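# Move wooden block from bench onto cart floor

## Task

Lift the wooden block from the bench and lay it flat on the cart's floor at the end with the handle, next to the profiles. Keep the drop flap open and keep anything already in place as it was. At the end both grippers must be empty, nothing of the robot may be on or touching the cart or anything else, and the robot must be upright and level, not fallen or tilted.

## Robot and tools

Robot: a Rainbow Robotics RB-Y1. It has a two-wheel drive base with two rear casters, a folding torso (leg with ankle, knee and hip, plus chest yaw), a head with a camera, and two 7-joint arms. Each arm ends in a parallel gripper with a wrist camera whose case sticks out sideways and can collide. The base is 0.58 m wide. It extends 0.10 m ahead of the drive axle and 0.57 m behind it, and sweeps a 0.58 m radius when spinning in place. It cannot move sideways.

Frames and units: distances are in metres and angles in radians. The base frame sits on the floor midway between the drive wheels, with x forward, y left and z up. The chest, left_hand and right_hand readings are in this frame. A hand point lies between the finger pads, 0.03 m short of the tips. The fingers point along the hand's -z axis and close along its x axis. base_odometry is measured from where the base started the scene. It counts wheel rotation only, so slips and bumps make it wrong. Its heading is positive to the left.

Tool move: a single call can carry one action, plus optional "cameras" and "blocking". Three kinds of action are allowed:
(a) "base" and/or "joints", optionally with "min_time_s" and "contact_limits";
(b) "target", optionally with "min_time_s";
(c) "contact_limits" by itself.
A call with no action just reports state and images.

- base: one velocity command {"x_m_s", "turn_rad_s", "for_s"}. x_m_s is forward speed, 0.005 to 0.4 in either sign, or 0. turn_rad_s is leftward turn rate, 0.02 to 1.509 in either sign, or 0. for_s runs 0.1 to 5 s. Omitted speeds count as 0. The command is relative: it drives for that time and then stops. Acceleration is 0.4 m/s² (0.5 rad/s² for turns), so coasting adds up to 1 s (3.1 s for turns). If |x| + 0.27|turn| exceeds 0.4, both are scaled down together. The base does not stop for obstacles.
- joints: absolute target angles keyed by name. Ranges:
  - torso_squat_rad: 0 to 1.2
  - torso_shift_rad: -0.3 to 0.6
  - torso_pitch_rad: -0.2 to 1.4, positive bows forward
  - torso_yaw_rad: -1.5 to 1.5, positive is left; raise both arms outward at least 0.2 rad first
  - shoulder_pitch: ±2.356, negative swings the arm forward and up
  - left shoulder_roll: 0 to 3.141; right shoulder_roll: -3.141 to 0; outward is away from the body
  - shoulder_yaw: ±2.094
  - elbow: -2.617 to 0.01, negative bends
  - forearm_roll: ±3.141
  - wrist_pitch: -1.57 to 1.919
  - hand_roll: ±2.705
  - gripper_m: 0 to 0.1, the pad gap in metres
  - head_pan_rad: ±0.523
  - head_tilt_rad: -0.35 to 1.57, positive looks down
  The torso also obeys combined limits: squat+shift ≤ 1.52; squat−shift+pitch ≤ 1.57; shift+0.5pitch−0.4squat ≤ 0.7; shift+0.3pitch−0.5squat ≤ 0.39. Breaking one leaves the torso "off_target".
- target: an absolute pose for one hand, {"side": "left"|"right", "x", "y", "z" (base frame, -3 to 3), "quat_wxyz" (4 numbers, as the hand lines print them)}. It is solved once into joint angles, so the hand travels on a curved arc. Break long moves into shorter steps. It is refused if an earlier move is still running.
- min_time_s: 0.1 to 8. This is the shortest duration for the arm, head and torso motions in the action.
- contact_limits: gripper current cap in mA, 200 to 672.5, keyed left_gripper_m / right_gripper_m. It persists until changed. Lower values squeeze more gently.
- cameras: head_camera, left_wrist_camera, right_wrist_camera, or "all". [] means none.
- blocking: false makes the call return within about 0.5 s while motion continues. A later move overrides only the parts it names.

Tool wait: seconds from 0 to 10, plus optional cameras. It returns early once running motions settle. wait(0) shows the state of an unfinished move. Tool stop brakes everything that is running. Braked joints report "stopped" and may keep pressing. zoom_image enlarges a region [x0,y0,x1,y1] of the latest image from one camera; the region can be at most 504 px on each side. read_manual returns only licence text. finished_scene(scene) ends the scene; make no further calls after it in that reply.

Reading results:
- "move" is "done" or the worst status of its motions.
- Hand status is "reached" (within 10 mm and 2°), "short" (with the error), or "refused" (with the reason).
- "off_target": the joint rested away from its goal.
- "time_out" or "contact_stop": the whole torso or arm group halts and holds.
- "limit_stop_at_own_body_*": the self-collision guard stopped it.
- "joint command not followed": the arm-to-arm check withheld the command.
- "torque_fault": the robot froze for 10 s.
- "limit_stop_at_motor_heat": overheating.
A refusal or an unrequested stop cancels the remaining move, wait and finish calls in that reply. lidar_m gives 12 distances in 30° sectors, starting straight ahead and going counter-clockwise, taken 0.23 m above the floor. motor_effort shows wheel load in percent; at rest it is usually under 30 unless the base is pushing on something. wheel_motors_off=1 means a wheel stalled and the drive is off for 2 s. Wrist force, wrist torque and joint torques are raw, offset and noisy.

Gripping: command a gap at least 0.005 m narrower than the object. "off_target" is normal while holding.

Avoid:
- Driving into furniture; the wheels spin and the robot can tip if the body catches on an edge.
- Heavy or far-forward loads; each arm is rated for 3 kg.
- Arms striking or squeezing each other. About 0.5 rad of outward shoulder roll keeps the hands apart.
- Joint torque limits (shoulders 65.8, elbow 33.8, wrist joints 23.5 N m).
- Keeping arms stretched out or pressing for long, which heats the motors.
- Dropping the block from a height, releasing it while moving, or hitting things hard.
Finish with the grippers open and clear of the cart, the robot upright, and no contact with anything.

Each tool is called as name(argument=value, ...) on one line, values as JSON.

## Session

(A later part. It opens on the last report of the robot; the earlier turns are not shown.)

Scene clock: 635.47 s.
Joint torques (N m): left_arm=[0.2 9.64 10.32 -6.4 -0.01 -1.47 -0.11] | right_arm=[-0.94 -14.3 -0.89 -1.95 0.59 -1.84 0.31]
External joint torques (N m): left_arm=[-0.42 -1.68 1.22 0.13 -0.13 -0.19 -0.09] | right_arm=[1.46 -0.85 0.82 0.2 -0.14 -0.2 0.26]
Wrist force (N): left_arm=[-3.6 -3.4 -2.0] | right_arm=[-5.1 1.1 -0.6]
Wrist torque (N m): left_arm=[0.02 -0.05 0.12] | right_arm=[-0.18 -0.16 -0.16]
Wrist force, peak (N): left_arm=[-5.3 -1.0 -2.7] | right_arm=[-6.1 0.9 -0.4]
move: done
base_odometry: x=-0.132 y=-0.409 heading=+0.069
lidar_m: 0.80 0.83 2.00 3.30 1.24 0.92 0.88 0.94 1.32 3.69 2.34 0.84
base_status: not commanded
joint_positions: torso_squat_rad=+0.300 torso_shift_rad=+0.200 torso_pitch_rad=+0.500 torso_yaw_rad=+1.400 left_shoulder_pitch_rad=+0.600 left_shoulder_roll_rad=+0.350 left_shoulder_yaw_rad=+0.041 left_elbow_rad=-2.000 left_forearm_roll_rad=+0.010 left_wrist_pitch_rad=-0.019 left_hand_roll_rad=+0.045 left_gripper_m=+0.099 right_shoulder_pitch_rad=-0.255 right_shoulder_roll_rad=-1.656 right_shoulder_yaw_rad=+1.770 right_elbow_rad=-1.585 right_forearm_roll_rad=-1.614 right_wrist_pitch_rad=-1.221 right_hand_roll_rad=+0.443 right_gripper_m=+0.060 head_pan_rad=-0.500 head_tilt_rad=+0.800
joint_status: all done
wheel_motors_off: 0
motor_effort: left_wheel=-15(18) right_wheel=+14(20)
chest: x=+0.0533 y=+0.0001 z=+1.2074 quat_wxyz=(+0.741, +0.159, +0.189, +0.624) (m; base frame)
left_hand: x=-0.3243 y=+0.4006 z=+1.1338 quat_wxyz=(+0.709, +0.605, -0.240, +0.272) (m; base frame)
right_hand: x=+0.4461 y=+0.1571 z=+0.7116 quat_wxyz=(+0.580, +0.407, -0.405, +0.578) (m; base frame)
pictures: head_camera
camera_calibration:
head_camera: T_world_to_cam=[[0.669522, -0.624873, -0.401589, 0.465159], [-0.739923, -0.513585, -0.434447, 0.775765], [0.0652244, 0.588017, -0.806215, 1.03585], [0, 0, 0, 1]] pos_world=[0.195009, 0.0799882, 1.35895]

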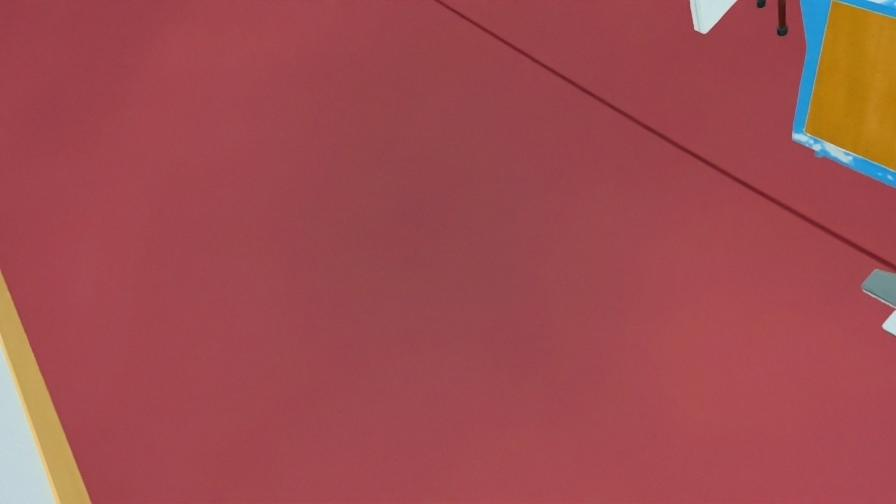

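finished_scene(scene=1)

The scene is finished: the task was done.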